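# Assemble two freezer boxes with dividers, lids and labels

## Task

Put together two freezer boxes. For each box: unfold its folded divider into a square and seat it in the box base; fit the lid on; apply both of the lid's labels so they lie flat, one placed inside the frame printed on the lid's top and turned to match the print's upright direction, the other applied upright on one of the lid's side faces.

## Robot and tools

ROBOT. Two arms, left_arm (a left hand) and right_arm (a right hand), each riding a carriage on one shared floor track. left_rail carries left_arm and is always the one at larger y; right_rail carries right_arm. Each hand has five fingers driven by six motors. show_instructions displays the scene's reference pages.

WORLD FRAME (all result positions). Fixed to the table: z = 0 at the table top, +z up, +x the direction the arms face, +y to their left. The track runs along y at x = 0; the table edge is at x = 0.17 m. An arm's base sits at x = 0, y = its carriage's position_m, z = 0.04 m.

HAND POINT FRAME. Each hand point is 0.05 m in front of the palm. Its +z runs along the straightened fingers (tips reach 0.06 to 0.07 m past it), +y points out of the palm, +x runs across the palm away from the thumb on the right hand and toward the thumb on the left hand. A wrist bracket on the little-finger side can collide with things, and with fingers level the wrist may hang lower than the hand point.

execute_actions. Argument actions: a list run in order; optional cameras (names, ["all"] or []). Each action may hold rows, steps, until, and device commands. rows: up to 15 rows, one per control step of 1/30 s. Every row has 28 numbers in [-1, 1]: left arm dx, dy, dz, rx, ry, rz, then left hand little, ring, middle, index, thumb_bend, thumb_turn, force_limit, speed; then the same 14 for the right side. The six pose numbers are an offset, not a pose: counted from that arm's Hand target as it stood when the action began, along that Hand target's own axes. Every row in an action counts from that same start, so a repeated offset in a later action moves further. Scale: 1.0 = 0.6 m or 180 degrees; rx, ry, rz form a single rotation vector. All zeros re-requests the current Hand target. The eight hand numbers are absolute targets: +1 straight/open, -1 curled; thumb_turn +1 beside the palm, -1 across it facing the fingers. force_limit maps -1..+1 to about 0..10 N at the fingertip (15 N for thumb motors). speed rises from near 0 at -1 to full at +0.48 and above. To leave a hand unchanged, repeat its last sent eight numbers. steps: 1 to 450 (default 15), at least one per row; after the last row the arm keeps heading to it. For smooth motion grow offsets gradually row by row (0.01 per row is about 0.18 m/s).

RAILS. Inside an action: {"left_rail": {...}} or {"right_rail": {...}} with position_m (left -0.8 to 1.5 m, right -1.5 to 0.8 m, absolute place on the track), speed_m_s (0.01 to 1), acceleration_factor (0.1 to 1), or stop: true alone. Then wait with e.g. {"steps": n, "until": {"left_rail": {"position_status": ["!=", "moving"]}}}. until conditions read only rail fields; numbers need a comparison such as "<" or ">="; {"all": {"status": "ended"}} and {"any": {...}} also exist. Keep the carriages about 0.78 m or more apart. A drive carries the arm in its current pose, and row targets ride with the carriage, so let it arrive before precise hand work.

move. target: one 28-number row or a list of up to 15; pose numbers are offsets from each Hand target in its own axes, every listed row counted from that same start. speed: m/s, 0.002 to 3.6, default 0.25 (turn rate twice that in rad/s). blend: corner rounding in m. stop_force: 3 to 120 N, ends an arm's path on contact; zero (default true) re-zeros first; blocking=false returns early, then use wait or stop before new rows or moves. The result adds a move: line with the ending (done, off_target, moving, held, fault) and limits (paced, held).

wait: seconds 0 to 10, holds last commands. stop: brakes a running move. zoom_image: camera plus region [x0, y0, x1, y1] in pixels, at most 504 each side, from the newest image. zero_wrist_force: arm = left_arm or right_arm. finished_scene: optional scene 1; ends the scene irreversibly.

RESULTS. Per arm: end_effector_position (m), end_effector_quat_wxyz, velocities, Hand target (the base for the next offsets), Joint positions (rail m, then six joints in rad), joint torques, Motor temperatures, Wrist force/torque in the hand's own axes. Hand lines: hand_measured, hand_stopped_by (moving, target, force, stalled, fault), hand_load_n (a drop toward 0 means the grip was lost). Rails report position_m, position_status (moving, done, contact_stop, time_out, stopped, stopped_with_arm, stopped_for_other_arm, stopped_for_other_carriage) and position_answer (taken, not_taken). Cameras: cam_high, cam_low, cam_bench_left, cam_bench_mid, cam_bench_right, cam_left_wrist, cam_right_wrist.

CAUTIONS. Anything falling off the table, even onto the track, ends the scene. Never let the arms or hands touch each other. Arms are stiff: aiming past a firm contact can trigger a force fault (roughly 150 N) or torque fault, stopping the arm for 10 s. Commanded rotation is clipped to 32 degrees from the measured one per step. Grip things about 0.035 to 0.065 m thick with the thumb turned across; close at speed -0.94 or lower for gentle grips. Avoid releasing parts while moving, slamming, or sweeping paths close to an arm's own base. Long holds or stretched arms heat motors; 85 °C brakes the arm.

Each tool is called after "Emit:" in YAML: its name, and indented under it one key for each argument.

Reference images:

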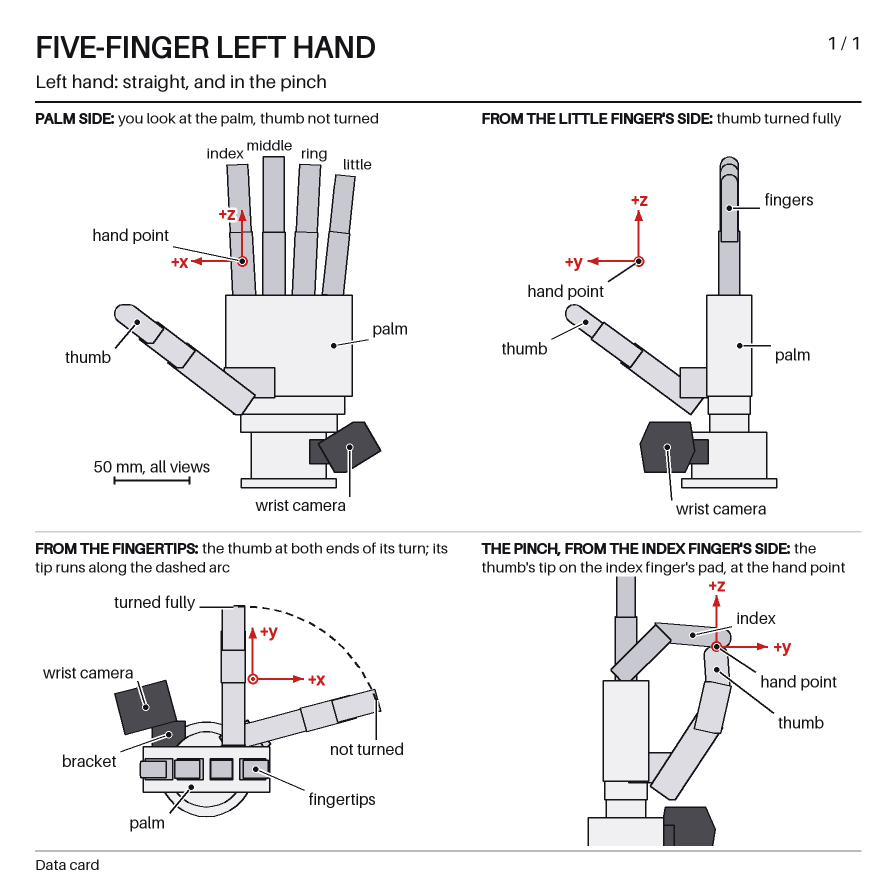

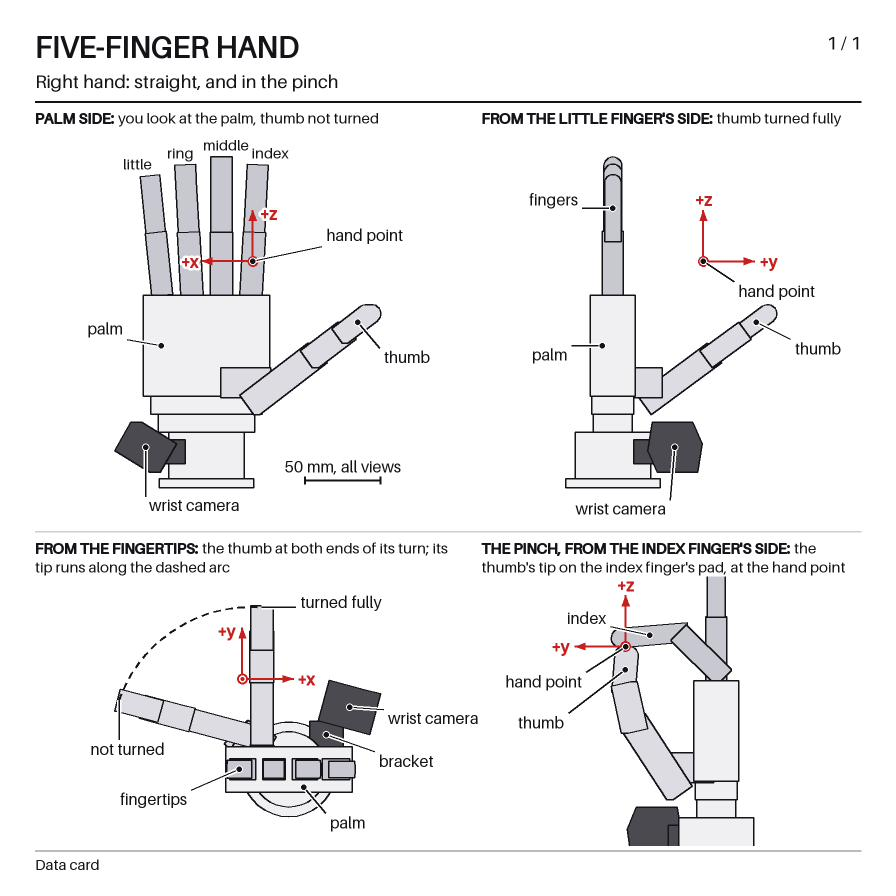

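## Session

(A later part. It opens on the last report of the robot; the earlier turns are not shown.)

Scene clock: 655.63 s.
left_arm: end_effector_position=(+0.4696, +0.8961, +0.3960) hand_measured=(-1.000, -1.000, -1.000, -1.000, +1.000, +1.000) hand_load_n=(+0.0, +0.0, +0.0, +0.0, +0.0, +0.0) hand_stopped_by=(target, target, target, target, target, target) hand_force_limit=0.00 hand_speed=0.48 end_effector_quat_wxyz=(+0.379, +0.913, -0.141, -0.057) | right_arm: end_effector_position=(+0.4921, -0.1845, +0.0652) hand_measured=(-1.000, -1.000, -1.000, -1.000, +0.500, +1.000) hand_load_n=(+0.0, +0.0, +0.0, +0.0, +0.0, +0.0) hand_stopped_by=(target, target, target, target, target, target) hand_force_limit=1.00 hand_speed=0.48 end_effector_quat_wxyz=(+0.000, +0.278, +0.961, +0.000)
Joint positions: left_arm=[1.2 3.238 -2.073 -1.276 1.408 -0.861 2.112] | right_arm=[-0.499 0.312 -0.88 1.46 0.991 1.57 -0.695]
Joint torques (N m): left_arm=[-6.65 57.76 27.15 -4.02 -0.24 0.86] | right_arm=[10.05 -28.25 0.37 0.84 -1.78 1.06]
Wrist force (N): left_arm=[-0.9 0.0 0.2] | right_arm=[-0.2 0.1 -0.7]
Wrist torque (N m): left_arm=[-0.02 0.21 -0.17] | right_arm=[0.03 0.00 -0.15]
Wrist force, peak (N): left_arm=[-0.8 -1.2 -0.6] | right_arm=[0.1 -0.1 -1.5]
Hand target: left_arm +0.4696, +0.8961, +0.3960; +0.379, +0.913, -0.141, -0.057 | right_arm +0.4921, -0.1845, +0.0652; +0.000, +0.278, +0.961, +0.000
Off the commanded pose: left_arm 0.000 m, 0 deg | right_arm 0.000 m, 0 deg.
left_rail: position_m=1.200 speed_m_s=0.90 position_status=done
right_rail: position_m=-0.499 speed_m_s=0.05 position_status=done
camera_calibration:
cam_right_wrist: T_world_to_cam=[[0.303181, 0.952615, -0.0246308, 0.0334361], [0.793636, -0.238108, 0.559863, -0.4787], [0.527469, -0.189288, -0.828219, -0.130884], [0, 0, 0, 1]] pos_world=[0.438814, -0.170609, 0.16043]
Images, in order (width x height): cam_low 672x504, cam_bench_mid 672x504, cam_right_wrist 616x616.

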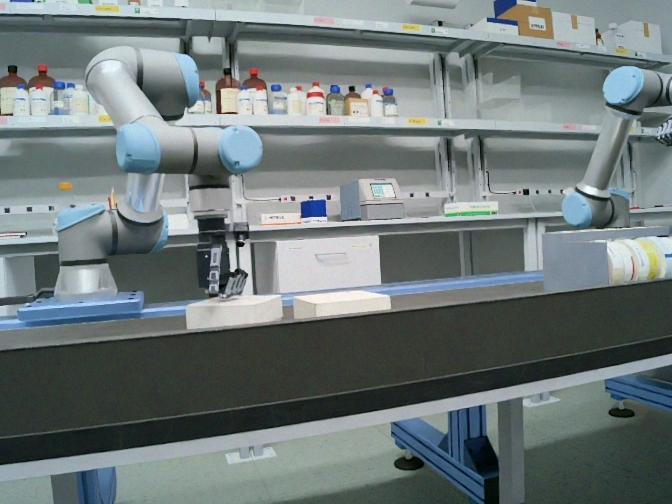

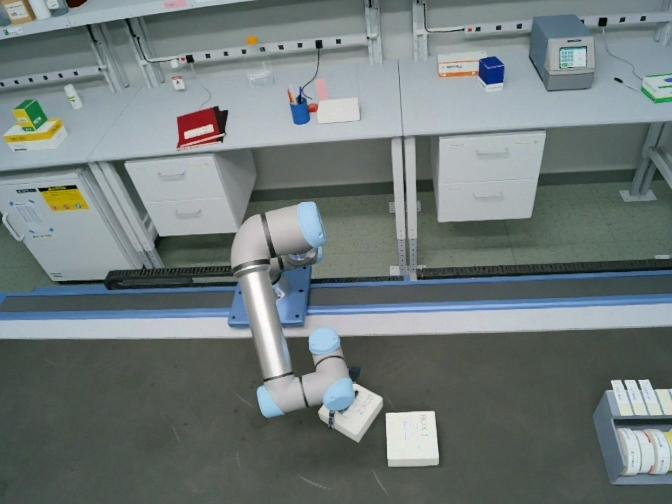

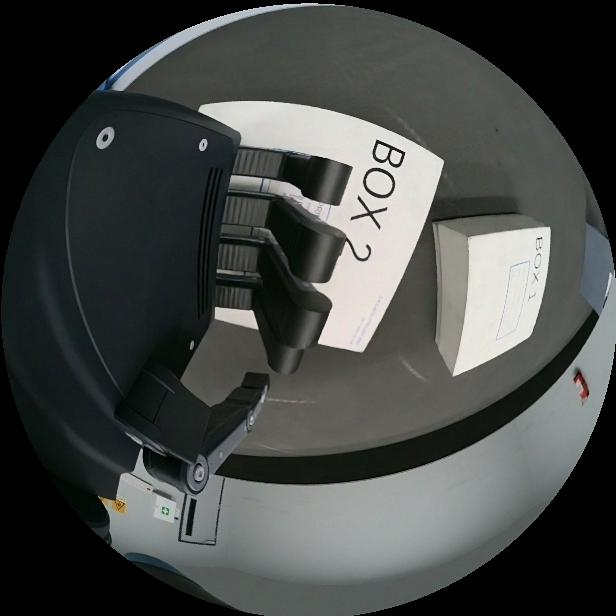

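Emit:
move:
  target: [0,0,0,0,0,0,-1,-1,-1,-1,1,1,0,0.48,0,0,0.04,0,0,0,-1,-1,-1,-1,0.5,1,1.0,0.48]
  speed: 0.02
  stop_force: 8
  cameras: ["cam_right_wrist"]

Scene clock: 657.50 s.
left_arm: end_effector_position=(+0.4696, +0.8961, +0.3960) hand_measured=(-1.000, -1.000, -1.000, -1.000, +1.000, +1.000) hand_load_n=(+0.0, +0.0, +0.0, +0.0, +0.0, +0.0) hand_stopped_by=(target, target, target, target, target, target) hand_force_limit=0.00 hand_speed=0.48 end_effector_quat_wxyz=(+0.379, +0.913, -0.141, -0.057) | right_arm: end_effector_position=(+0.4921, -0.1845, +0.0592) hand_measured=(-1.000, -1.000, -1.000, -1.000, +0.500, +1.000) hand_load_n=(+0.0, +0.0, +0.0, -2.0, +0.0, +0.0) hand_stopped_by=(target, target, target, target, target, target) hand_force_limit=1.00 hand_speed=0.48 end_effector_quat_wxyz=(+0.000, +0.278, +0.961, +0.000)
Joint positions: left_arm=[1.2 3.238 -2.073 -1.276 1.408 -0.861 2.112] | right_arm=[-0.499 0.312 -0.873 1.464 0.98 1.57 -0.695]
Joint torques (N m): left_arm=[-7.04 54.38 25.58 -3.38 0.6 1.09] | right_arm=[8.72 -62 -30.87 4.55 -1.71 1.16]
Wrist force (N): left_arm=[-0.8 0.0 0.0] | right_arm=[0.3 -0.4 -8.4]
Wrist torque (N m): left_arm=[-0.03 0.20 -0.16] | right_arm=[0.22 0.01 -0.14]
Wrist force, peak (N): left_arm=[-1.0 -0.1 0.3] | right_arm=[0.3 -2.5 -22.2]
Hand target: left_arm +0.4696, +0.8961, +0.3960; +0.379, +0.913, -0.141, -0.057 | right_arm +0.4921, -0.1845, +0.0592; +0.000, +0.278, +0.961, +0.000 (not the last commanded pose)
Off the commanded pose: left_arm 0.000 m, 0 deg | right_arm 0.018 m, 0 deg.
left_rail: position_m=1.200 speed_m_s=0.90 position_status=done
right_rail: position_m=-0.499 speed_m_s=0.05 position_status=done
move: contact (right_arm)
camera_calibration:
cam_right_wrist: T_world_to_cam=[[0.303181, 0.952615, -0.0246308, 0.0332883], [0.793636, -0.238108, 0.559863, -0.475341], [0.527469, -0.189288, -0.828219, -0.135854], [0, 0, 0, 1]] pos_world=[0.438814, -0.170609, 0.15443]
Images, in order (width x height): cam_right_wrist 616x616.

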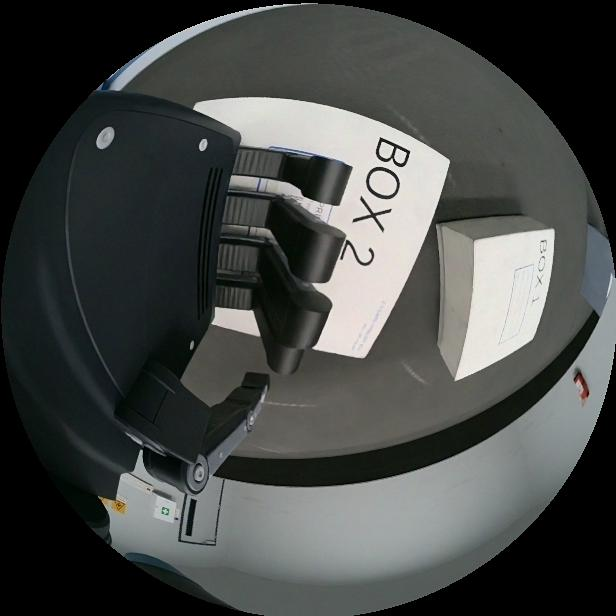

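Emit:
execute_actions:
  actions:
    - {"rows":[[0,0,0,0,0,0,-1,-1,-1,-1,1,1,0,0.48,0,0,-0.003,0,0,0,-1,-1,-1,-1,0.5,1,1.0,0.48],[0,0,0,0,0,0,-1,-1,-1,-1,1,1,0,0.48,0,0,-0.006,0,0,0,-1,-1,-1,-1,0.5,1,1.0,0.48],[0,0,0,0,0,0,-1,-1,-1,-1,1,1,0,0.48,0,0,-0.01,0,0,0,-1,-1,-1,-1,0.5,1,1.0,0.48],[0,0,0,0,0,0,-1,-1,-1,-1,1,1,0,0.48,-0.004,0.006,-0.01,0,0,0,-1,-1,-1,-1,0.5,1,1.0,0.48],[0,0,0,0,0,0,-1,-1,-1,-1,1,1,0,0.48,-0.009,0.013,-0.01,0,0,0,-1,-1,-1,-1,0.5,1,1.0,0.48],[0,0,0,0,0,0,-1,-1,-1,-1,1,1,0,0.48,-0.0133,0.02,-0.01,0,0,0,-1,-1,-1,-1,0.5,1,1.0,0.48]],"steps":14}
    - {"rows":[[0,0,0,0,0,0,-1,-1,-1,-1,1,1,0,0.48,0,0,0.003,0,0,0,-1,-1,-1,-1,0.5,1,1.0,0.48],[0,0,0,0,0,0,-1,-1,-1,-1,1,1,0,0.48,0,0,0.006,0,0,0,-1,-1,-1,-1,0.5,1,1.0,0.48],[0,0,0,0,0,0,-1,-1,-1,-1,1,1,0,0.48,0,0,0.008,0,0,0,-1,-1,-1,-1,0.5,1,1.0,0.48],[0,0,0,0,0,0,-1,-1,-1,-1,1,1,0,0.48,0,0,0.009,0,0,0,-1,-1,-1,-1,0.5,1,1.0,0.48],[0,0,0,0,0,0,-1,-1,-1,-1,1,1,0,0.48,0,0,0.0105,0,0,0,-1,-1,-1,-1,0.5,1,1.0,0.48]],"steps":14}
    - {"rows":[[0,0,0,0,0,0,-1,-1,-1,-1,1,1,0,0.48,0,0,-0.003,0,0,0,-1,-1,-1,-1,0.5,1,1.0,0.48],[0,0,0,0,0,0,-1,-1,-1,-1,1,1,0,0.48,0,0,-0.006,0,0,0,-1,-1,-1,-1,0.5,1,1.0,0.48],[0,0,0,0,0,0,-1,-1,-1,-1,1,1,0,0.48,0,0,-0.0105,0,0,0,-1,-1,-1,-1,0.5,1,1.0,0.48],[0,0,0,0,0,0,-1,-1,-1,-1,1,1,0,0.48,0.009,-0.012,-0.0105,0,0,0,-1,-1,-1,-1,0.5,1,1.0,0.48],[0,0,0,0,0,0,-1,-1,-1,-1,1,1,0,0.48,0.018,-0.024,-0.0105,0,0,0,-1,-1,-1,-1,0.5,1,1.0,0.48],[0,0,0,0,0,0,-1,-1,-1,-1,1,1,0,0.48,0.0266,-0.035,-0.0105,0,0,0,-1,-1,-1,-1,0.5,1,1.0,0.48]],"steps":16}
    - {"rows":[[0,0,0,0,0,0,-1,-1,-1,-1,1,1,0,0.48,0,0,0.003,0,0,0,-1,-1,-1,-1,0.5,1,1.0,0.48],[0,0,0,0,0,0,-1,-1,-1,-1,1,1,0,0.48,0,0,0.006,0,0,0,-1,-1,-1,-1,0.5,1,1.0,0.48],[0,0,0,0,0,0,-1,-1,-1,-1,1,1,0,0.48,0,0,0.008,0,0,0,-1,-1,-1,-1,0.5,1,1.0,0.48],[0,0,0,0,0,0,-1,-1,-1,-1,1,1,0,0.48,0,0,0.009,0,0,0,-1,-1,-1,-1,0.5,1,1.0,0.48],[0,0,0,0,0,0,-1,-1,-1,-1,1,1,0,0.48,0,0,0.0105,0,0,0,-1,-1,-1,-1,0.5,1,1.0,0.48]],"steps":14}
    - {"rows":[[0,0,0,0,0,0,-1,-1,-1,-1,1,1,0,0.48,0,0,-0.01,0,0,0,-1,-1,-1,-1,0.5,1,1.0,0.48],[0,0,0,0,0,0,-1,-1,-1,-1,1,1,0,0.48,0,0,-0.02,0,0,0,-1,-1,-1,-1,0.5,1,1.0,0.48],[0,0,0,0,0,0,-1,-1,-1,-1,1,1,0,0.48,0,0,-0.03,0,0,0,-1,-1,-1,-1,0.5,1,1.0,0.48],[0,0,0,0,0,0,-1,-1,-1,-1,1,1,0,0.48,0,-0.01,-0.045,0,0,0,-1,-1,-1,-1,0.5,1,1.0,0.48],[0,0,0,0,0,0,-1,-1,-1,-1,1,1,0,0.48,0,-0.02,-0.06,0,0,0,-1,-1,-1,-1,0.5,1,1.0,0.48],[0,0,0,0,0,0,-1,-1,-1,-1,1,1,0,0.48,0,-0.03,-0.075,0,0,0,-1,-1,-1,-1,0.5,1,1.0,0.48],[0,0,0,0,0,0,-1,-1,-1,-1,1,1,0,0.48,0,-0.04,-0.09,0,0,0,-1,-1,-1,-1,0.5,1,1.0,0.48],[0,0,0,0,0,0,-1,-1,-1,-1,1,1,0,0.48,0,-0.05,-0.105,0,0,0,-1,-1,-1,-1,0.5,1,1.0,0.48],[0,0,0,0,0,0,-1,-1,-1,-1,1,1,0,0.48,0,-0.06,-0.12,0,0,0,-1,-1,-1,-1,0.5,1,1.0,0.48],[0,0,0,0,0,0,-1,-1,-1,-1,1,1,0,0.48,0,-0.07,-0.135,0,0,0,-1,-1,-1,-1,0.5,1,1.0,0.48],[0,0,0,0,0,0,-1,-1,-1,-1,1,1,0,0.48,0,-0.08,-0.15,0,0,0,-1,-1,-1,-1,0.5,1,1.0,0.48]],"steps":26}
  cameras: ["cam_bench_mid","cam_right_wrist","cam_low","cam_bench_right"]

Scene clock: 662.10 s.
left_arm: end_effector_position=(+0.4696, +0.8961, +0.3960) hand_measured=(-1.000, -1.000, -1.000, -1.000, +1.000, +1.000) hand_load_n=(+0.0, +0.0, +0.0, +0.0, +0.0, +0.0) hand_stopped_by=(target, target, target, target, target, target) hand_force_limit=0.00 hand_speed=0.48 end_effector_quat_wxyz=(+0.379, +0.913, -0.141, -0.057) | right_arm: end_effector_position=(+0.4549, -0.2285, +0.1488) hand_measured=(-1.000, -1.000, -1.000, -1.000, +0.500, +1.000) hand_load_n=(+0.0, +0.0, +0.0, +0.0, +0.0, +0.5) hand_stopped_by=(target, target, target, target, target, target) hand_force_limit=1.00 hand_speed=0.48 end_effector_quat_wxyz=(+0.000, +0.278, +0.961, +0.000)
Joint positions: left_arm=[1.2 3.238 -2.073 -1.276 1.408 -0.861 2.112] | right_arm=[-0.499 0.244 -1.096 1.577 1.09 1.57 -0.763]
Joint torques (N m): left_arm=[-7.14 46.97 22.93 -0.77 2.03 0.9] | right_arm=[-11.5 -54.88 -0.03 4.97 -1.57 -1.49]
Wrist force (N): left_arm=[-0.8 -0.1 0.1] | right_arm=[0.2 -0.2 -0.9]
Wrist torque (N m): left_arm=[-0.03 0.19 -0.16] | right_arm=[0.05 0.02 -0.04]
Wrist force, peak (N): left_arm=[-1.1 -0.1 0.2] | right_arm=[-0.2 -0.3 -11.4]
Hand target: left_arm +0.4696, +0.8961, +0.3960; +0.379, +0.913, -0.141, -0.057 | right_arm +0.4549, -0.2285, +0.1489; +0.000, +0.278, +0.961, +0.000
Off the commanded pose: left_arm 0.000 m, 0 deg | right_arm 0.000 m, 0 deg.
left_rail: position_m=1.200 speed_m_s=0.90 position_status=done
right_rail: position_m=-0.499 speed_m_s=0.05 position_status=done
camera_calibration:
cam_right_wrist: T_world_to_cam=[[0.303181, 0.952615, -0.0246308, 0.0886911], [0.793636, -0.238108, 0.559863, -0.506515], [0.527469, -0.189288, -0.828219, -0.0502693], [0, 0, 0, 1]] pos_world=[0.401614, -0.214609, 0.24413]
Images, in order (width x height): cam_low 672x504, cam_bench_mid 672x504, cam_bench_right 672x504, cam_right_wrist 616x616.

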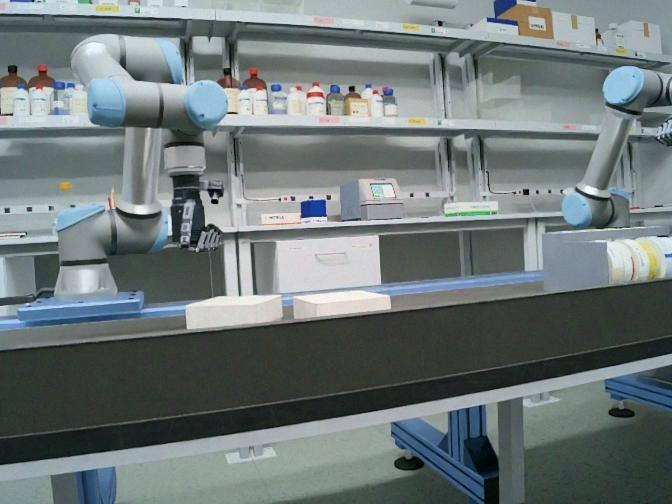

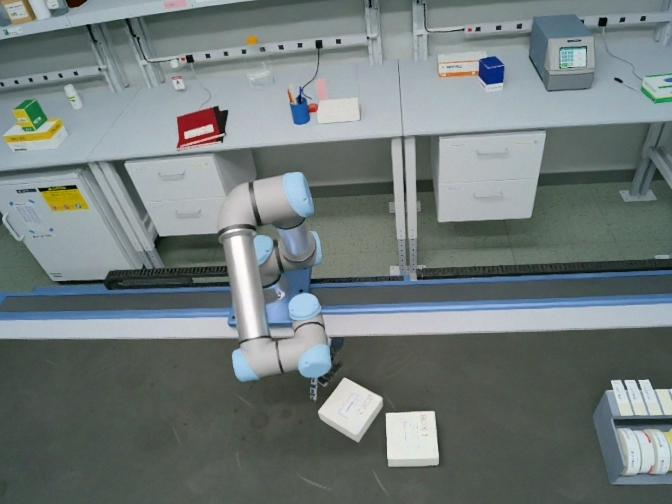

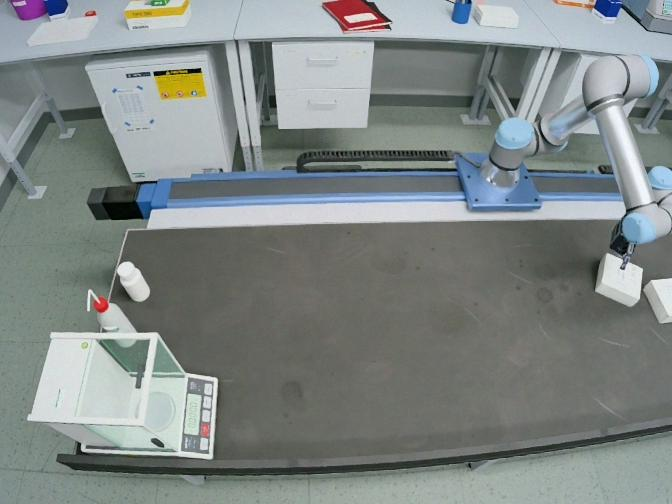

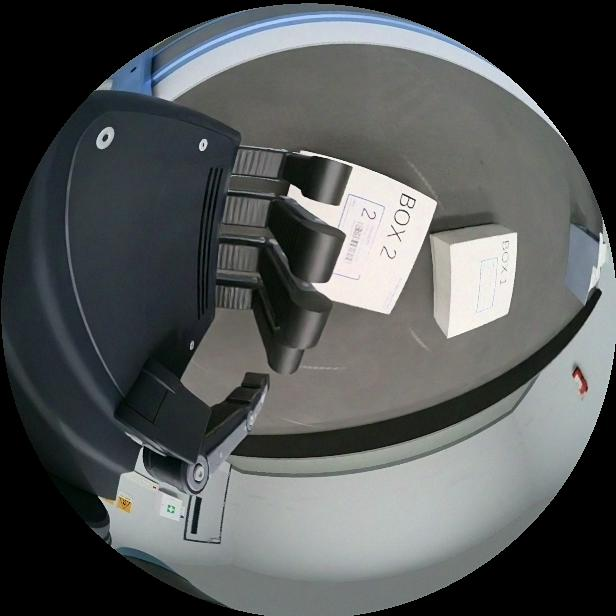

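Emit:
zoom_image:
  camera: "cam_right_wrist"
  region: [280, 140, 450, 320]

Emit:
zoom_image:
  camera: "cam_bench_mid"
  region: [300, 365, 450, 475]

Emit:
zoom_image:
  camera: "cam_low"
  region: [170, 270, 410, 340]

Scaled by 2.800 from the camera's 616x616 image, which has a finer 880x880 frame.

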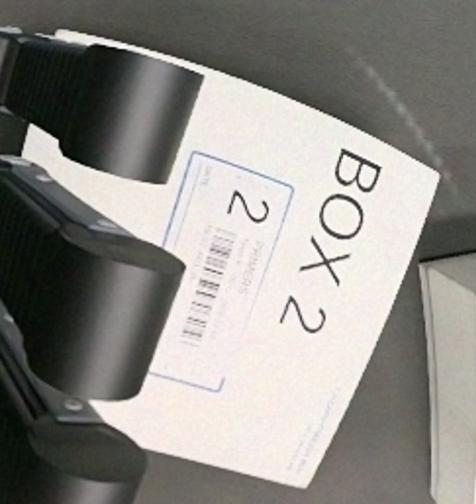

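Scaled by 3.360 from the camera's 672x504 image, which has a finer 960x720 frame.

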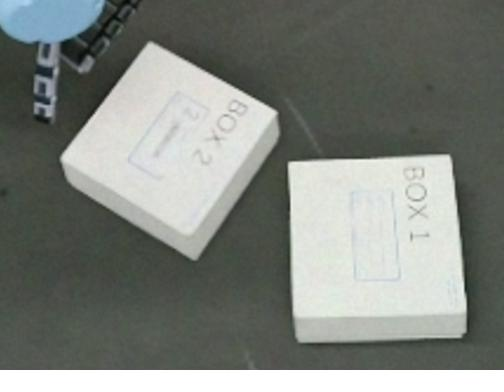

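Scaled by 2.100 from the camera's 672x504 image, which has a finer 960x720 frame.

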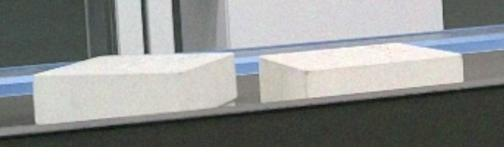

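Emit:
execute_actions:
  actions:
    - {"right_rail":{"position_m":0.33,"speed_m_s":1.0,"acceleration_factor":0.7},"rows":[[0,0,0,0,0,0,-1,-1,-1,-1,1,1,0,0.48,0.002,-0.002,-0.006,0,0,0.005,-1,-1,-0.1,-0.1,0.7,1,1.0,0.48],[0,0,0,0,0,0,-1,-1,-1,-1,1,1,0,0.48,0.005,-0.005,-0.014,0,0,0.012,-1,-1,-0.1,-0.1,0.7,1,1.0,0.48],[0,0,0,0,0,0,-1,-1,-1,-1,1,1,0,0.48,0.008,-0.008,-0.023,0,0,0.02,-1,-1,-0.1,-0.1,0.7,1,1.0,0.48],[0,0,0,0,0,0,-1,-1,-1,-1,1,1,0,0.48,0.011,-0.012,-0.032,0,0,0.03,-1,-1,-0.1,-0.1,0.7,1,1.0,0.48],[0,0,0,0,0,0,-1,-1,-1,-1,1,1,0,0.48,0.014,-0.016,-0.041,0,0,0.04,-1,-1,-0.1,-0.1,0.7,1,1.0,0.48],[0,0,0,0,0,0,-1,-1,-1,-1,1,1,0,0.48,0.018,-0.02,-0.05,0,0,0.05,-1,-1,-0.1,-0.1,0.7,1,1.0,0.48],[0,0,0,0,0,0,-1,-1,-1,-1,1,1,0,0.48,0.022,-0.024,-0.059,0,0,0.06,-1,-1,-0.1,-0.1,0.7,1,1.0,0.48],[0,0,0,0,0,0,-1,-1,-1,-1,1,1,0,0.48,0.026,-0.028,-0.068,0,0,0.071,-1,-1,-0.1,-0.1,0.7,1,1.0,0.48],[0,0,0,0,0,0,-1,-1,-1,-1,1,1,0,0.48,0.03,-0.032,-0.077,0,0,0.082,-1,-1,-0.1,-0.1,0.7,1,1.0,0.48],[0,0,0,0,0,0,-1,-1,-1,-1,1,1,0,0.48,0.034,-0.036,-0.086,0,0,0.093,-1,-1,-0.1,-0.1,0.7,1,1.0,0.48],[0,0,0,0,0,0,-1,-1,-1,-1,1,1,0,0.48,0.038,-0.04,-0.095,0,0,0.104,-1,-1,-0.1,-0.1,0.7,1,1.0,0.48],[0,0,0,0,0,0,-1,-1,-1,-1,1,1,0,0.48,0.042,-0.044,-0.104,0,0,0.115,-1,-1,-0.1,-0.1,0.7,1,1.0,0.48],[0,0,0,0,0,0,-1,-1,-1,-1,1,1,0,0.48,0.046,-0.049,-0.113,0,0,0.126,-1,-1,-0.1,-0.1,0.7,1,1.0,0.48],[0,0,0,0,0,0,-1,-1,-1,-1,1,1,0,0.48,0.05,-0.054,-0.122,0,0,0.138,-1,-1,-0.1,-0.1,0.7,1,1.0,0.48],[0,0,0,0,0,0,-1,-1,-1,-1,1,1,0,0.48,0.055,-0.059,-0.131,0,0,0.15,-1,-1,-0.1,-0.1,0.7,1,1.0,0.48]],"steps":15}
    - {"rows":[[0,0,0,0,0,0,-1,-1,-1,-1,1,1,0,0.48,0.003,-0.003,-0.001,0,0,0.01,-1,-1,-0.1,-0.1,0.7,-1,1.0,0.48],[0,0,0,0,0,0,-1,-1,-1,-1,1,1,0,0.48,0.007,-0.007,-0.002,0,0,0.022,-1,-1,-0.1,-0.1,0.7,-1,1.0,0.48],[0,0,0,0,0,0,-1,-1,-1,-1,1,1,0,0.48,0.011,-0.011,-0.003,0,0,0.034,-1,-1,-0.1,-0.1,0.7,-1,1.0,0.48],[0,0,0,0,0,0,-1,-1,-1,-1,1,1,0,0.48,0.015,-0.015,-0.004,0,0,0.046,-1,-1,-0.1,-0.1,0.7,-1,1.0,0.48],[0,0,0,0,0,0,-1,-1,-1,-1,1,1,0,0.48,0.019,-0.02,-0.005,0,0,0.058,-1,-1,-0.1,-0.1,0.7,-1,1.0,0.48],[0,0,0,0,0,0,-1,-1,-1,-1,1,1,0,0.48,0.023,-0.025,-0.006,0,0,0.07,-1,-1,-0.1,-0.1,0.7,-1,1.0,0.48],[0,0,0,0,0,0,-1,-1,-1,-1,1,1,0,0.48,0.027,-0.03,-0.007,0,0,0.082,-1,-1,-0.1,-0.1,0.7,-1,1.0,0.48],[0,0,0,0,0,0,-1,-1,-1,-1,1,1,0,0.48,0.031,-0.035,-0.008,0,0,0.094,-1,-1,-0.1,-0.1,0.7,-1,1.0,0.48],[0,0,0,0,0,0,-1,-1,-1,-1,1,1,0,0.48,0.035,-0.039,-0.009,0,0,0.106,-1,-1,-0.1,-0.1,0.7,-1,1.0,0.48],[0,0,0,0,0,0,-1,-1,-1,-1,1,1,0,0.48,0.039,-0.043,-0.01,0,0,0.118,-1,-1,-0.1,-0.1,0.7,-1,1.0,0.48],[0,0,0,0,0,0,-1,-1,-1,-1,1,1,0,0.48,0.043,-0.047,-0.011,0,0,0.13,-1,-1,-0.1,-0.1,0.7,-1,1.0,0.48],[0,0,0,0,0,0,-1,-1,-1,-1,1,1,0,0.48,0.047,-0.051,-0.0115,0,0,0.142,-1,-1,-0.1,-0.1,0.7,-1,1.0,0.48],[0,0,0,0,0,0,-1,-1,-1,-1,1,1,0,0.48,0.051,-0.055,-0.012,0,0,0.153,-1,-1,-0.1,-0.1,0.7,-1,1.0,0.48],[0,0,0,0,0,0,-1,-1,-1,-1,1,1,0,0.48,0.054,-0.058,-0.0123,0,0,0.163,-1,-1,-0.1,-0.1,0.7,-1,1.0,0.48],[0,0,0,0,0,0,-1,-1,-1,-1,1,1,0,0.48,0.0568,-0.06,-0.0125,0,0,0.1706,-1,-1,-0.1,-0.1,0.7,-1,1.0,0.48]],"steps":100,"until":{"right_rail":{"position_status":["!=","moving"]}}}
  cameras: ["cam_bench_left","cam_right_wrist"]

Scene clock: 671.43 s.
left_arm: end_effector_position=(+0.4696, +0.8961, +0.3960) hand_measured=(-1.000, -1.000, -1.000, -1.000, +1.000, +1.000) hand_load_n=(+0.0, +0.0, +0.0, +0.0, +0.0, +0.0) hand_stopped_by=(target, target, target, target, target, target) hand_force_limit=0.00 hand_speed=0.48 end_effector_quat_wxyz=(+0.379, +0.913, -0.141, -0.057) | right_arm: end_effector_position=(+0.3598, +0.5994, +0.2350) hand_measured=(-1.000, -1.000, -0.100, -0.100, +0.700, -1.000) hand_load_n=(+0.0, +0.0, +0.0, +0.0, +0.0, +0.0) hand_stopped_by=(target, target, target, target, target, target) hand_force_limit=1.00 hand_speed=0.48 end_effector_quat_wxyz=(+0.000, +0.707, +0.707, +0.000)
Joint positions: left_arm=[1.2 3.238 -2.073 -1.276 1.408 -0.861 2.112] | right_arm=[0.33 0.466 -1.261 1.578 1.254 1.57 0.466]
Joint torques (N m): left_arm=[-7.75 36.81 17.59 0.16 1.91 0.78] | right_arm=[7.55 -20.7 -31.09 3.85 1.95 1.3]
Wrist force (N): left_arm=[-1.0 -0.1 0.1] | right_arm=[0.1 0.0 -0.7]
Wrist torque (N m): left_arm=[-0.03 0.23 -0.17] | right_arm=[0.08 0.00 -0.13]
Wrist force, peak (N): left_arm=[-1.1 -0.3 0.2] | right_arm=[-0.2 -1.3 -2.2]
Hand target: left_arm +0.4696, +0.8961, +0.3960; +0.379, +0.913, -0.141, -0.057 | right_arm +0.3598, +0.5994, +0.2350; +0.000, +0.707, +0.707, +0.000
Off the commanded pose: left_arm 0.000 m, 0 deg | right_arm 0.000 m, 0 deg.
left_rail: position_m=1.200 speed_m_s=0.90 position_status=done
right_rail: position_m=0.330 position_status=done
camera_calibration:
cam_right_wrist: T_world_to_cam=[[0.967225, 0.252672, -0.0251533, -0.48831], [0.223036, -0.79805, 0.559796, 0.258804], [0.121371, -0.547059, -0.828248, 0.588459], [0, 0, 0, 1]] pos_world=[0.343161, 0.651843, 0.33023]
Images, in order (width x height): cam_bench_left 672x504, cam_right_wrist 616x616.

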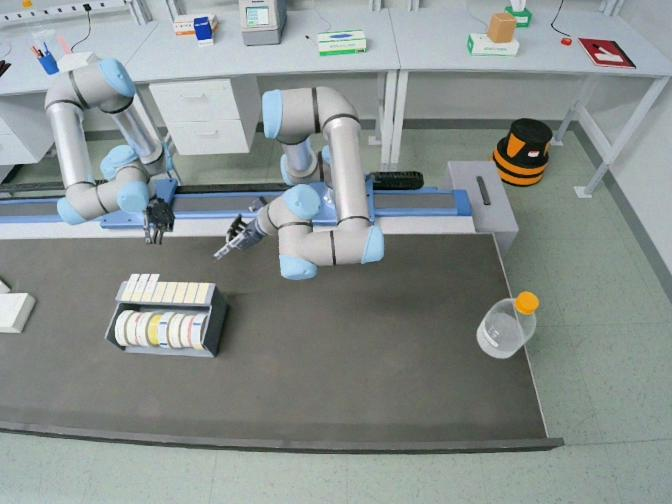

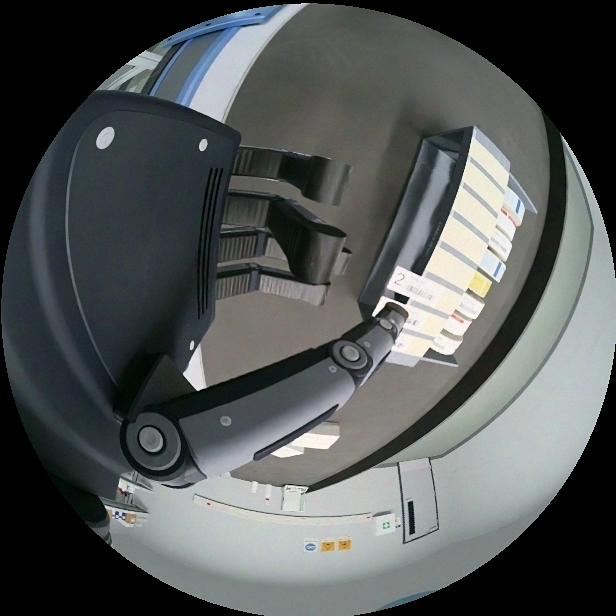

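Emit:
zoom_image:
  camera: "cam_right_wrist"
  region: [350, 120, 530, 380]

Emit:
zoom_image:
  camera: "cam_bench_left"
  region: [90, 255, 250, 375]

Scaled by 1.938 from the camera's 616x616 image, which has a finer 880x880 frame.

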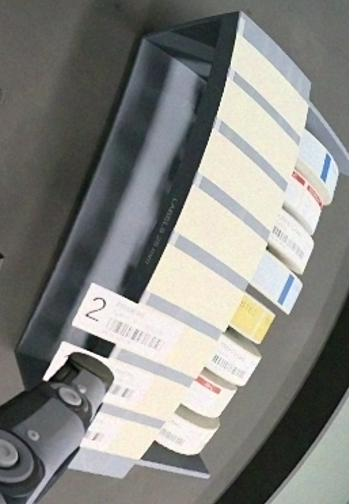

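Scaled by 3.150 from the camera's 672x504 image, which has a finer 960x720 frame.

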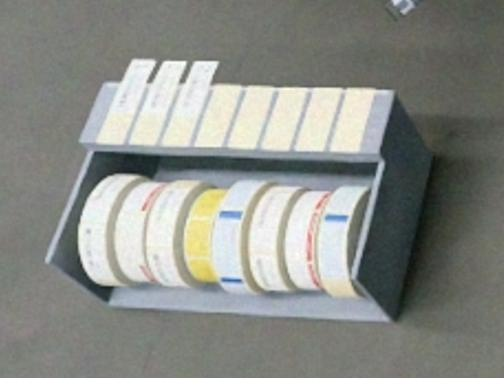

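Emit:
move:
  target: [0,0,0,0,0,0,-1,-1,-1,-1,1,1,0,0.48,-0.039,0.042,0.15,0,0,0,-1,-1,-0.1,-0.1,0.7,-1,1.0,0.48]
  speed: 0.2
  cameras: ["cam_right_wrist","cam_bench_left"]

Emit:
zoom_image:
  camera: "cam_right_wrist"
  region: [230, 150, 530, 420]

Scene clock: 674.07 s.
left_arm: end_effector_position=(+0.4696, +0.8961, +0.3960) hand_measured=(-1.000, -1.000, -1.000, -1.000, +1.000, +1.000) hand_load_n=(+0.0, +0.0, +0.0, +0.0, +0.0, +0.0) hand_stopped_by=(target, target, target, target, target, target) hand_force_limit=0.00 hand_speed=0.48 end_effector_quat_wxyz=(+0.379, +0.913, -0.141, -0.057) | right_arm: end_effector_position=(+0.3849, +0.5761, +0.1450) hand_measured=(-1.000, -1.000, -0.100, -0.100, +0.700, -1.000) hand_load_n=(+0.0, +0.0, +0.0, +0.0, +0.0, +0.0) hand_stopped_by=(target, target, target, target, target, target) hand_force_limit=1.00 hand_speed=0.48 end_effector_quat_wxyz=(+0.000, +0.707, +0.707, +0.000)
Joint positions: left_arm=[1.2 3.238 -2.073 -1.276 1.408 -0.861 2.112] | right_arm=[0.33 0.388 -1.168 1.698 1.041 1.57 0.388]
Joint torques (N m): left_arm=[-8.34 32.61 16.22 0.21 2.09 0.7] | right_arm=[-13.68 -20.53 -1.09 0.87 -1.78 -1.07]
Wrist force (N): left_arm=[-0.7 -0.1 0.2] | right_arm=[0.0 -0.4 -1.0]
Wrist torque (N m): left_arm=[-0.04 0.18 -0.15] | right_arm=[0.00 0.02 -0.06]
Wrist force, peak (N): left_arm=[-1.1 -0.1 0.1] | right_arm=[2.1 -2.9 -1.1]
Hand target: left_arm +0.4696, +0.8961, +0.3960; +0.379, +0.913, -0.141, -0.057 | right_arm +0.3849, +0.5761, +0.1450; +0.000, +0.707, +0.707, +0.000
Off the commanded pose: left_arm 0.000 m, 0 deg | right_arm 0.000 m, 0 deg.
left_rail: position_m=1.200 speed_m_s=0.90 position_status=done
right_rail: position_m=0.330 position_status=done
move: done
camera_calibration:
cam_right_wrist: T_world_to_cam=[[0.967225, 0.252672, -0.0251533, -0.508962], [0.223036, -0.79805, 0.559796, 0.284937], [0.121371, -0.547059, -0.828248, 0.498207], [0, 0, 0, 1]] pos_world=[0.368261, 0.628543, 0.24033]
Images, in order (width x height): cam_bench_left 672x504, cam_right_wrist 616x616.

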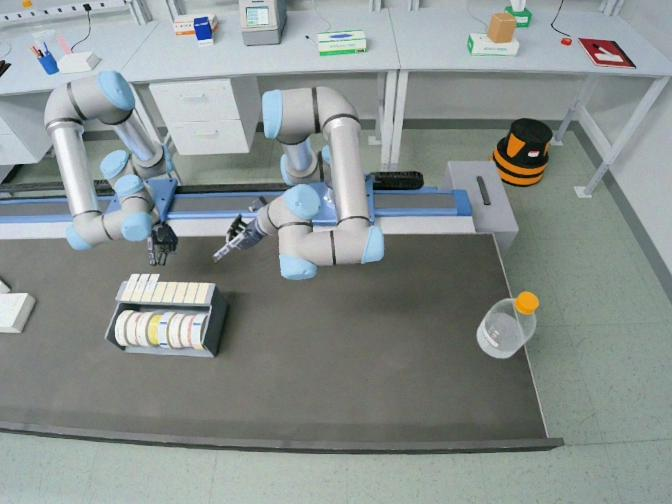

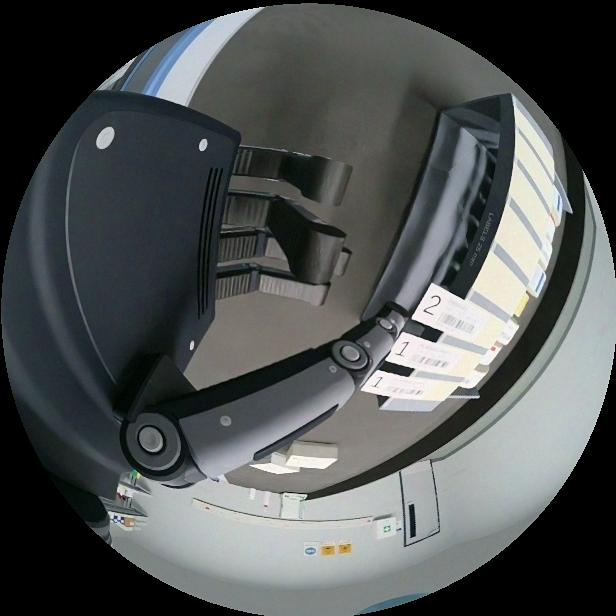

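Scaled by 1.680 from the camera's 616x616 image, which has a finer 880x880 frame.

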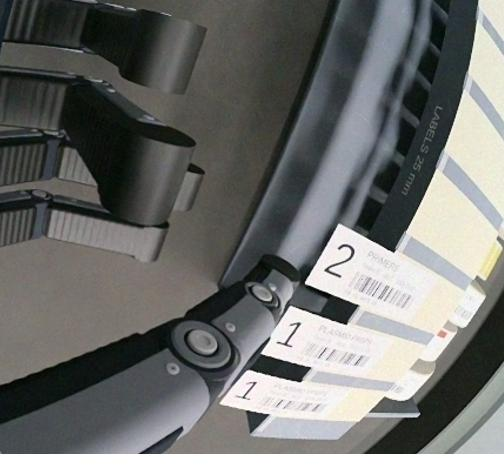

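Emit:
move:
  target: [0,0,0,0,0,0,-1,-1,-1,-1,1,1,0,0.48,0,0.1237,0,0,0,0,-1,-1,-0.1,-0.1,0.7,-1,1.0,0.48]
  speed: 0.1
  cameras: ["cam_right_wrist"]

Emit:
zoom_image:
  camera: "cam_right_wrist"
  region: [210, 130, 510, 400]

Scene clock: 677.37 s.
left_arm: end_effector_position=(+0.4696, +0.8961, +0.3960) hand_measured=(-1.000, -1.000, -1.000, -1.000, +1.000, +1.000) hand_load_n=(+0.0, +0.0, +0.0, +0.0, +0.0, +0.0) hand_stopped_by=(target, target, target, target, target, target) hand_force_limit=0.00 hand_speed=0.48 end_effector_quat_wxyz=(+0.379, +0.913, -0.141, -0.057) | right_arm: end_effector_position=(+0.4591, +0.5760, +0.1449) hand_measured=(-1.000, -1.000, -0.100, -0.100, +0.700, -1.000) hand_load_n=(+0.0, +0.0, +0.0, +0.0, +0.0, +0.0) hand_stopped_by=(target, target, target, target, target, target) hand_force_limit=1.00 hand_speed=0.48 end_effector_quat_wxyz=(+0.000, +0.707, +0.707, +0.000)
Joint positions: left_arm=[1.2 3.238 -2.073 -1.276 1.408 -0.861 2.112] | right_arm=[0.33 0.328 -1.04 1.5 1.112 1.57 0.328]
Joint torques (N m): left_arm=[-8.5 27.9 13.35 0.17 2.13 0.75] | right_arm=[-10.55 -24.18 -35.73 4.83 -0.56 -1.04]
Wrist force (N): left_arm=[-0.8 -0.1 0.3] | right_arm=[0.1 -0.3 -1.1]
Wrist torque (N m): left_arm=[-0.05 0.20 -0.16] | right_arm=[0.06 0.01 -0.06]
Wrist force, peak (N): left_arm=[-1.1 -0.2 0.3] | right_arm=[0.0 -1.5 -0.6]
Hand target: left_arm +0.4696, +0.8961, +0.3960; +0.379, +0.913, -0.141, -0.057 | right_arm +0.4592, +0.5760, +0.1449; +0.000, +0.707, +0.707, +0.000
Off the commanded pose: left_arm 0.000 m, 0 deg | right_arm 0.000 m, 0 deg.
left_rail: position_m=1.200 speed_m_s=0.90 position_status=done
right_rail: position_m=0.330 position_status=done
move: done
camera_calibration:
cam_right_wrist: T_world_to_cam=[[0.967225, 0.252672, -0.0251533, -0.580707], [0.223036, -0.79805, 0.559796, 0.268364], [0.121371, -0.547059, -0.828248, 0.489064], [0, 0, 0, 1]] pos_world=[0.442461, 0.628443, 0.24023]
Images, in order (width x height): cam_right_wrist 616x616.

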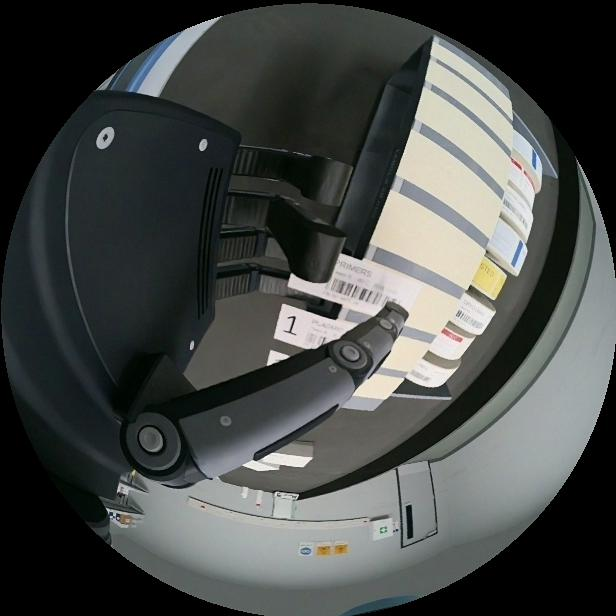

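Scaled by 1.680 from the camera's 616x616 image, which has a finer 880x880 frame.

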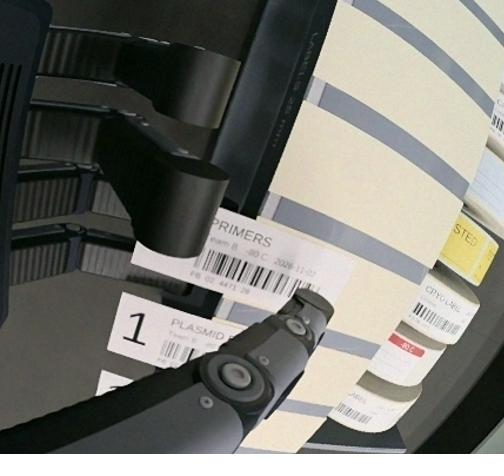

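Emit:
execute_actions:
  actions:
    - {"rows":[[0,0,0,0,0,0,-1,-1,-1,-1,1,1,0,0.48,0,0,0,0,0,0,-1,-1,-0.1,-0.1,0.0,-1,-0.4,-0.6]],"steps":26}
    - {"rows":[[0,0,0,0,0,0,-1,-1,-1,-1,1,1,0,0.48,0,0,0,0,0,0,-1,-1,-0.5,-0.5,0.0,-1,-0.4,-0.8]],"steps":34}
  cameras: ["cam_right_wrist"]

Emit:
zoom_image:
  camera: "cam_right_wrist"
  region: [210, 130, 510, 400]

Scene clock: 680.00 s.
left_arm: end_effector_position=(+0.4696, +0.8961, +0.3960) hand_measured=(-1.000, -1.000, -1.000, -1.000, +1.000, +1.000) hand_load_n=(+0.0, +0.0, +0.0, +0.0, +0.0, +0.0) hand_stopped_by=(target, target, target, target, target, target) hand_force_limit=0.00 hand_speed=0.48 end_effector_quat_wxyz=(+0.379, +0.913, -0.141, -0.057) | right_arm: end_effector_position=(+0.4592, +0.5760, +0.1449) hand_measured=(-1.000, -1.000, -0.244, -0.264, +0.142, -1.000) hand_load_n=(+0.0, +0.0, +5.0, +5.5, +4.0, +0.0) hand_stopped_by=(target, target, force, force, force, target) hand_force_limit=-0.40 hand_speed=-0.80 end_effector_quat_wxyz=(+0.000, +0.707, +0.707, +0.000)
Joint positions: left_arm=[1.2 3.238 -2.073 -1.276 1.408 -0.861 2.112] | right_arm=[0.33 0.328 -1.04 1.499 1.112 1.57 0.328]
Joint torques (N m): left_arm=[-9.11 24.32 12.07 0.01 1.96 0.65] | right_arm=[-10.81 -30.09 -36.09 0.93 1.34 -1.19]
Wrist force (N): left_arm=[-0.9 -0.1 -0.1] | right_arm=[-0.4 -3.7 0.9]
Wrist torque (N m): left_arm=[-0.02 0.21 -0.17] | right_arm=[0.00 0.00 -0.13]
Wrist force, peak (N): left_arm=[-1.1 -0.1 0.1] | right_arm=[-0.6 -3.8 0.7]
Hand target: left_arm +0.4696, +0.8961, +0.3960; +0.379, +0.913, -0.141, -0.057 | right_arm +0.4592, +0.5760, +0.1449; +0.000, +0.707, +0.707, +0.000
Off the commanded pose: left_arm 0.000 m, 0 deg | right_arm 0.000 m, 0 deg.
left_rail: position_m=1.200 speed_m_s=0.90 position_status=done
right_rail: position_m=0.330 position_status=done
camera_calibration:
cam_right_wrist: T_world_to_cam=[[0.967237, 0.25262, -0.0252337, -0.580756], [0.223039, -0.798062, 0.559778, 0.268352], [0.121273, -0.547066, -0.828258, 0.489102], [0, 0, 0, 1]] pos_world=[0.442561, 0.628443, 0.24023]
Images, in order (width x height): cam_right_wrist 616x616.

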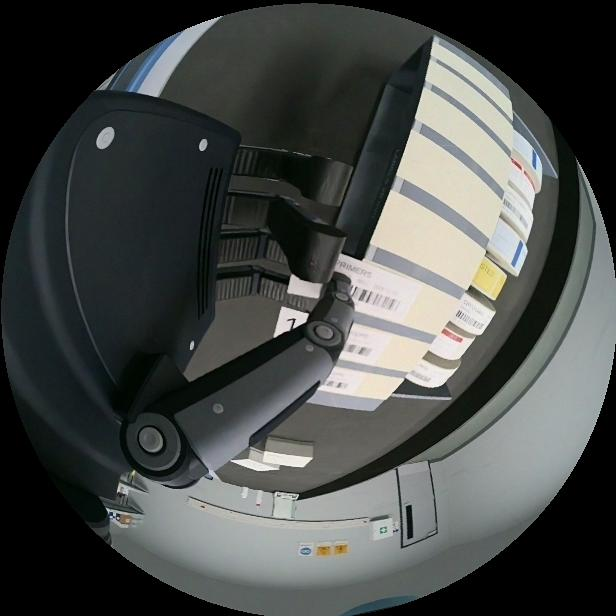

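Scaled by 1.680 from the camera's 616x616 image, which has a finer 880x880 frame.

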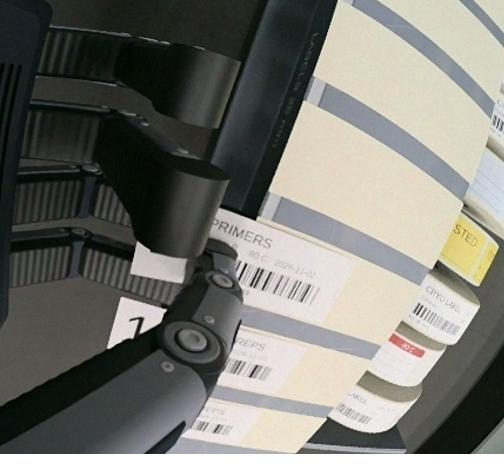

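Emit:
move:
  target:
    - [0,0,0,0,0,0,-1,-1,-1,-1,1,1,0,0.48,0,0,-0.05,0,0,0,-1,-1,-0.5,-0.5,0.0,-1,-0.4,-0.8]
    - [0,0,0,0,0,0,-1,-1,-1,-1,1,1,0,0.48,0,-0.05,-0.17,0,0,0,-1,-1,-0.5,-0.5,0.0,-1,-0.4,-0.8]
  speed: [0.05,0.2]
  blend: [0.01,0]
  cameras: ["cam_right_wrist","cam_bench_left","cam_bench_mid"]

Emit:
zoom_image:
  camera: "cam_right_wrist"
  region: [210, 130, 510, 400]

Emit:
zoom_image:
  camera: "cam_bench_left"
  region: [80, 200, 250, 370]

Scene clock: 681.87 s.
left_arm: end_effector_position=(+0.4696, +0.8961, +0.3960) hand_measured=(-1.000, -1.000, -1.000, -1.000, +1.000, +1.000) hand_load_n=(+0.0, +0.0, +0.0, +0.0, -0.5, +0.5) hand_stopped_by=(target, target, target, target, target, target) hand_force_limit=0.00 hand_speed=0.48 end_effector_quat_wxyz=(+0.379, +0.913, -0.141, -0.057) | right_arm: end_effector_position=(+0.4292, +0.5760, +0.2469) hand_measured=(-1.000, -1.000, -0.244, -0.264, +0.142, -1.000) hand_load_n=(+0.0, +0.0, +4.5, +5.0, +4.5, +0.0) hand_stopped_by=(target, target, force, force, force, target) hand_force_limit=-0.40 hand_speed=-0.80 end_effector_quat_wxyz=(+0.000, +0.707, +0.707, +0.000)
Joint positions: left_arm=[1.2 3.238 -2.073 -1.276 1.408 -0.861 2.112] | right_arm=[0.33 0.35 -1.181 1.434 1.317 1.57 0.35]
Joint torques (N m): left_arm=[-8.81 24.84 10.52 0.26 1.92 0.4] | right_arm=[14.33 -54.05 -37.41 4.69 1.82 1.36]
Wrist force (N): left_arm=[-0.9 -0.4 0.4] | right_arm=[0.1 -0.6 -0.8]
Wrist torque (N m): left_arm=[-0.09 0.22 -0.16] | right_arm=[-0.01 0.02 -0.18]
Wrist force, peak (N): left_arm=[-1.1 -0.3 0.1] | right_arm=[-0.4 -4.0 0.0]
Hand target: left_arm +0.4696, +0.8961, +0.3960; +0.379, +0.913, -0.141, -0.057 | right_arm +0.4292, +0.5760, +0.2470; +0.000, +0.707, +0.707, +0.000
Off the commanded pose: left_arm 0.000 m, 0 deg | right_arm 0.000 m, 0 deg.
left_rail: position_m=1.200 speed_m_s=0.90 position_status=done
right_rail: position_m=0.330 position_status=done
move: done
camera_calibration:
cam_right_wrist: T_world_to_cam=[[0.967237, 0.25262, -0.0252337, -0.549168], [0.223039, -0.798062, 0.559778, 0.218002], [0.121273, -0.547066, -0.828258, 0.57714], [0, 0, 0, 1]] pos_world=[0.412561, 0.628443, 0.34213]
Images, in order (width x height): cam_bench_left 672x504, cam_bench_mid 672x504, cam_right_wrist 616x616.

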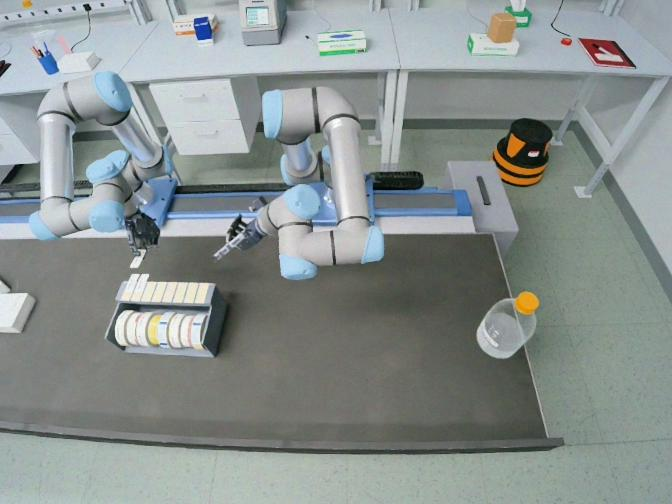

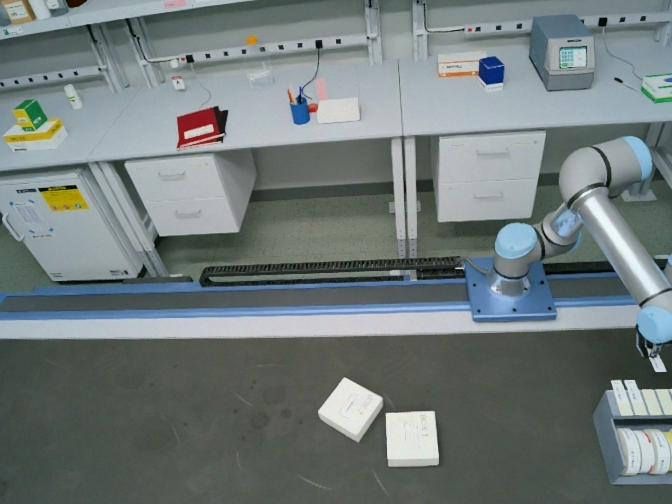

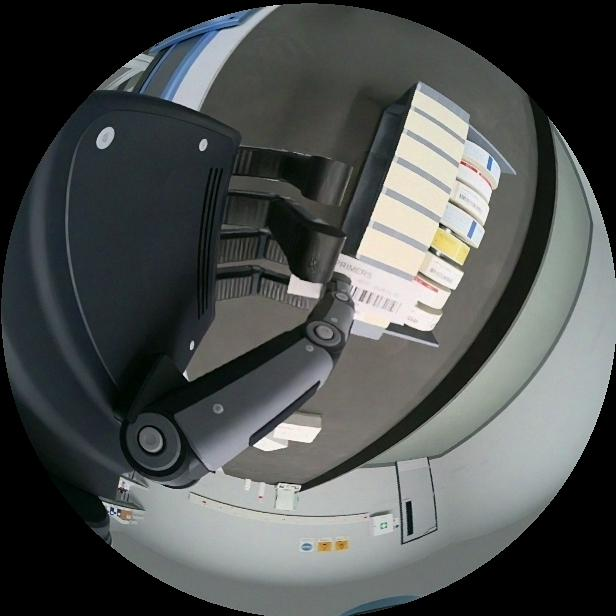

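Scaled by 1.680 from the camera's 616x616 image, which has a finer 880x880 frame.

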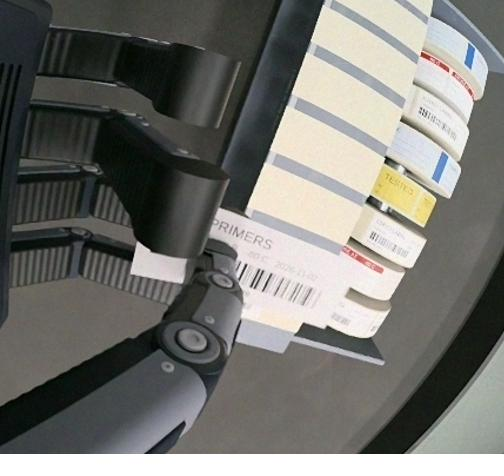

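Scaled by 2.965 from the camera's 672x504 image, which has a finer 960x720 frame.

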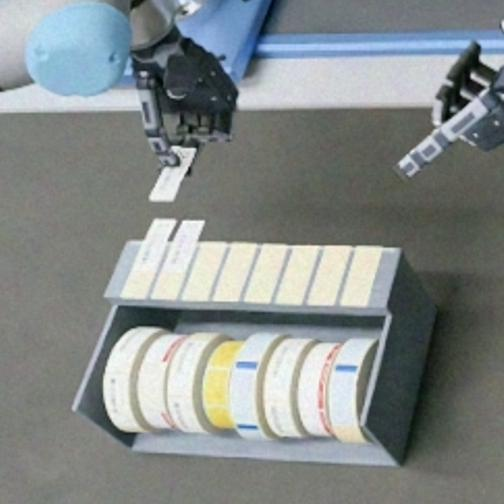

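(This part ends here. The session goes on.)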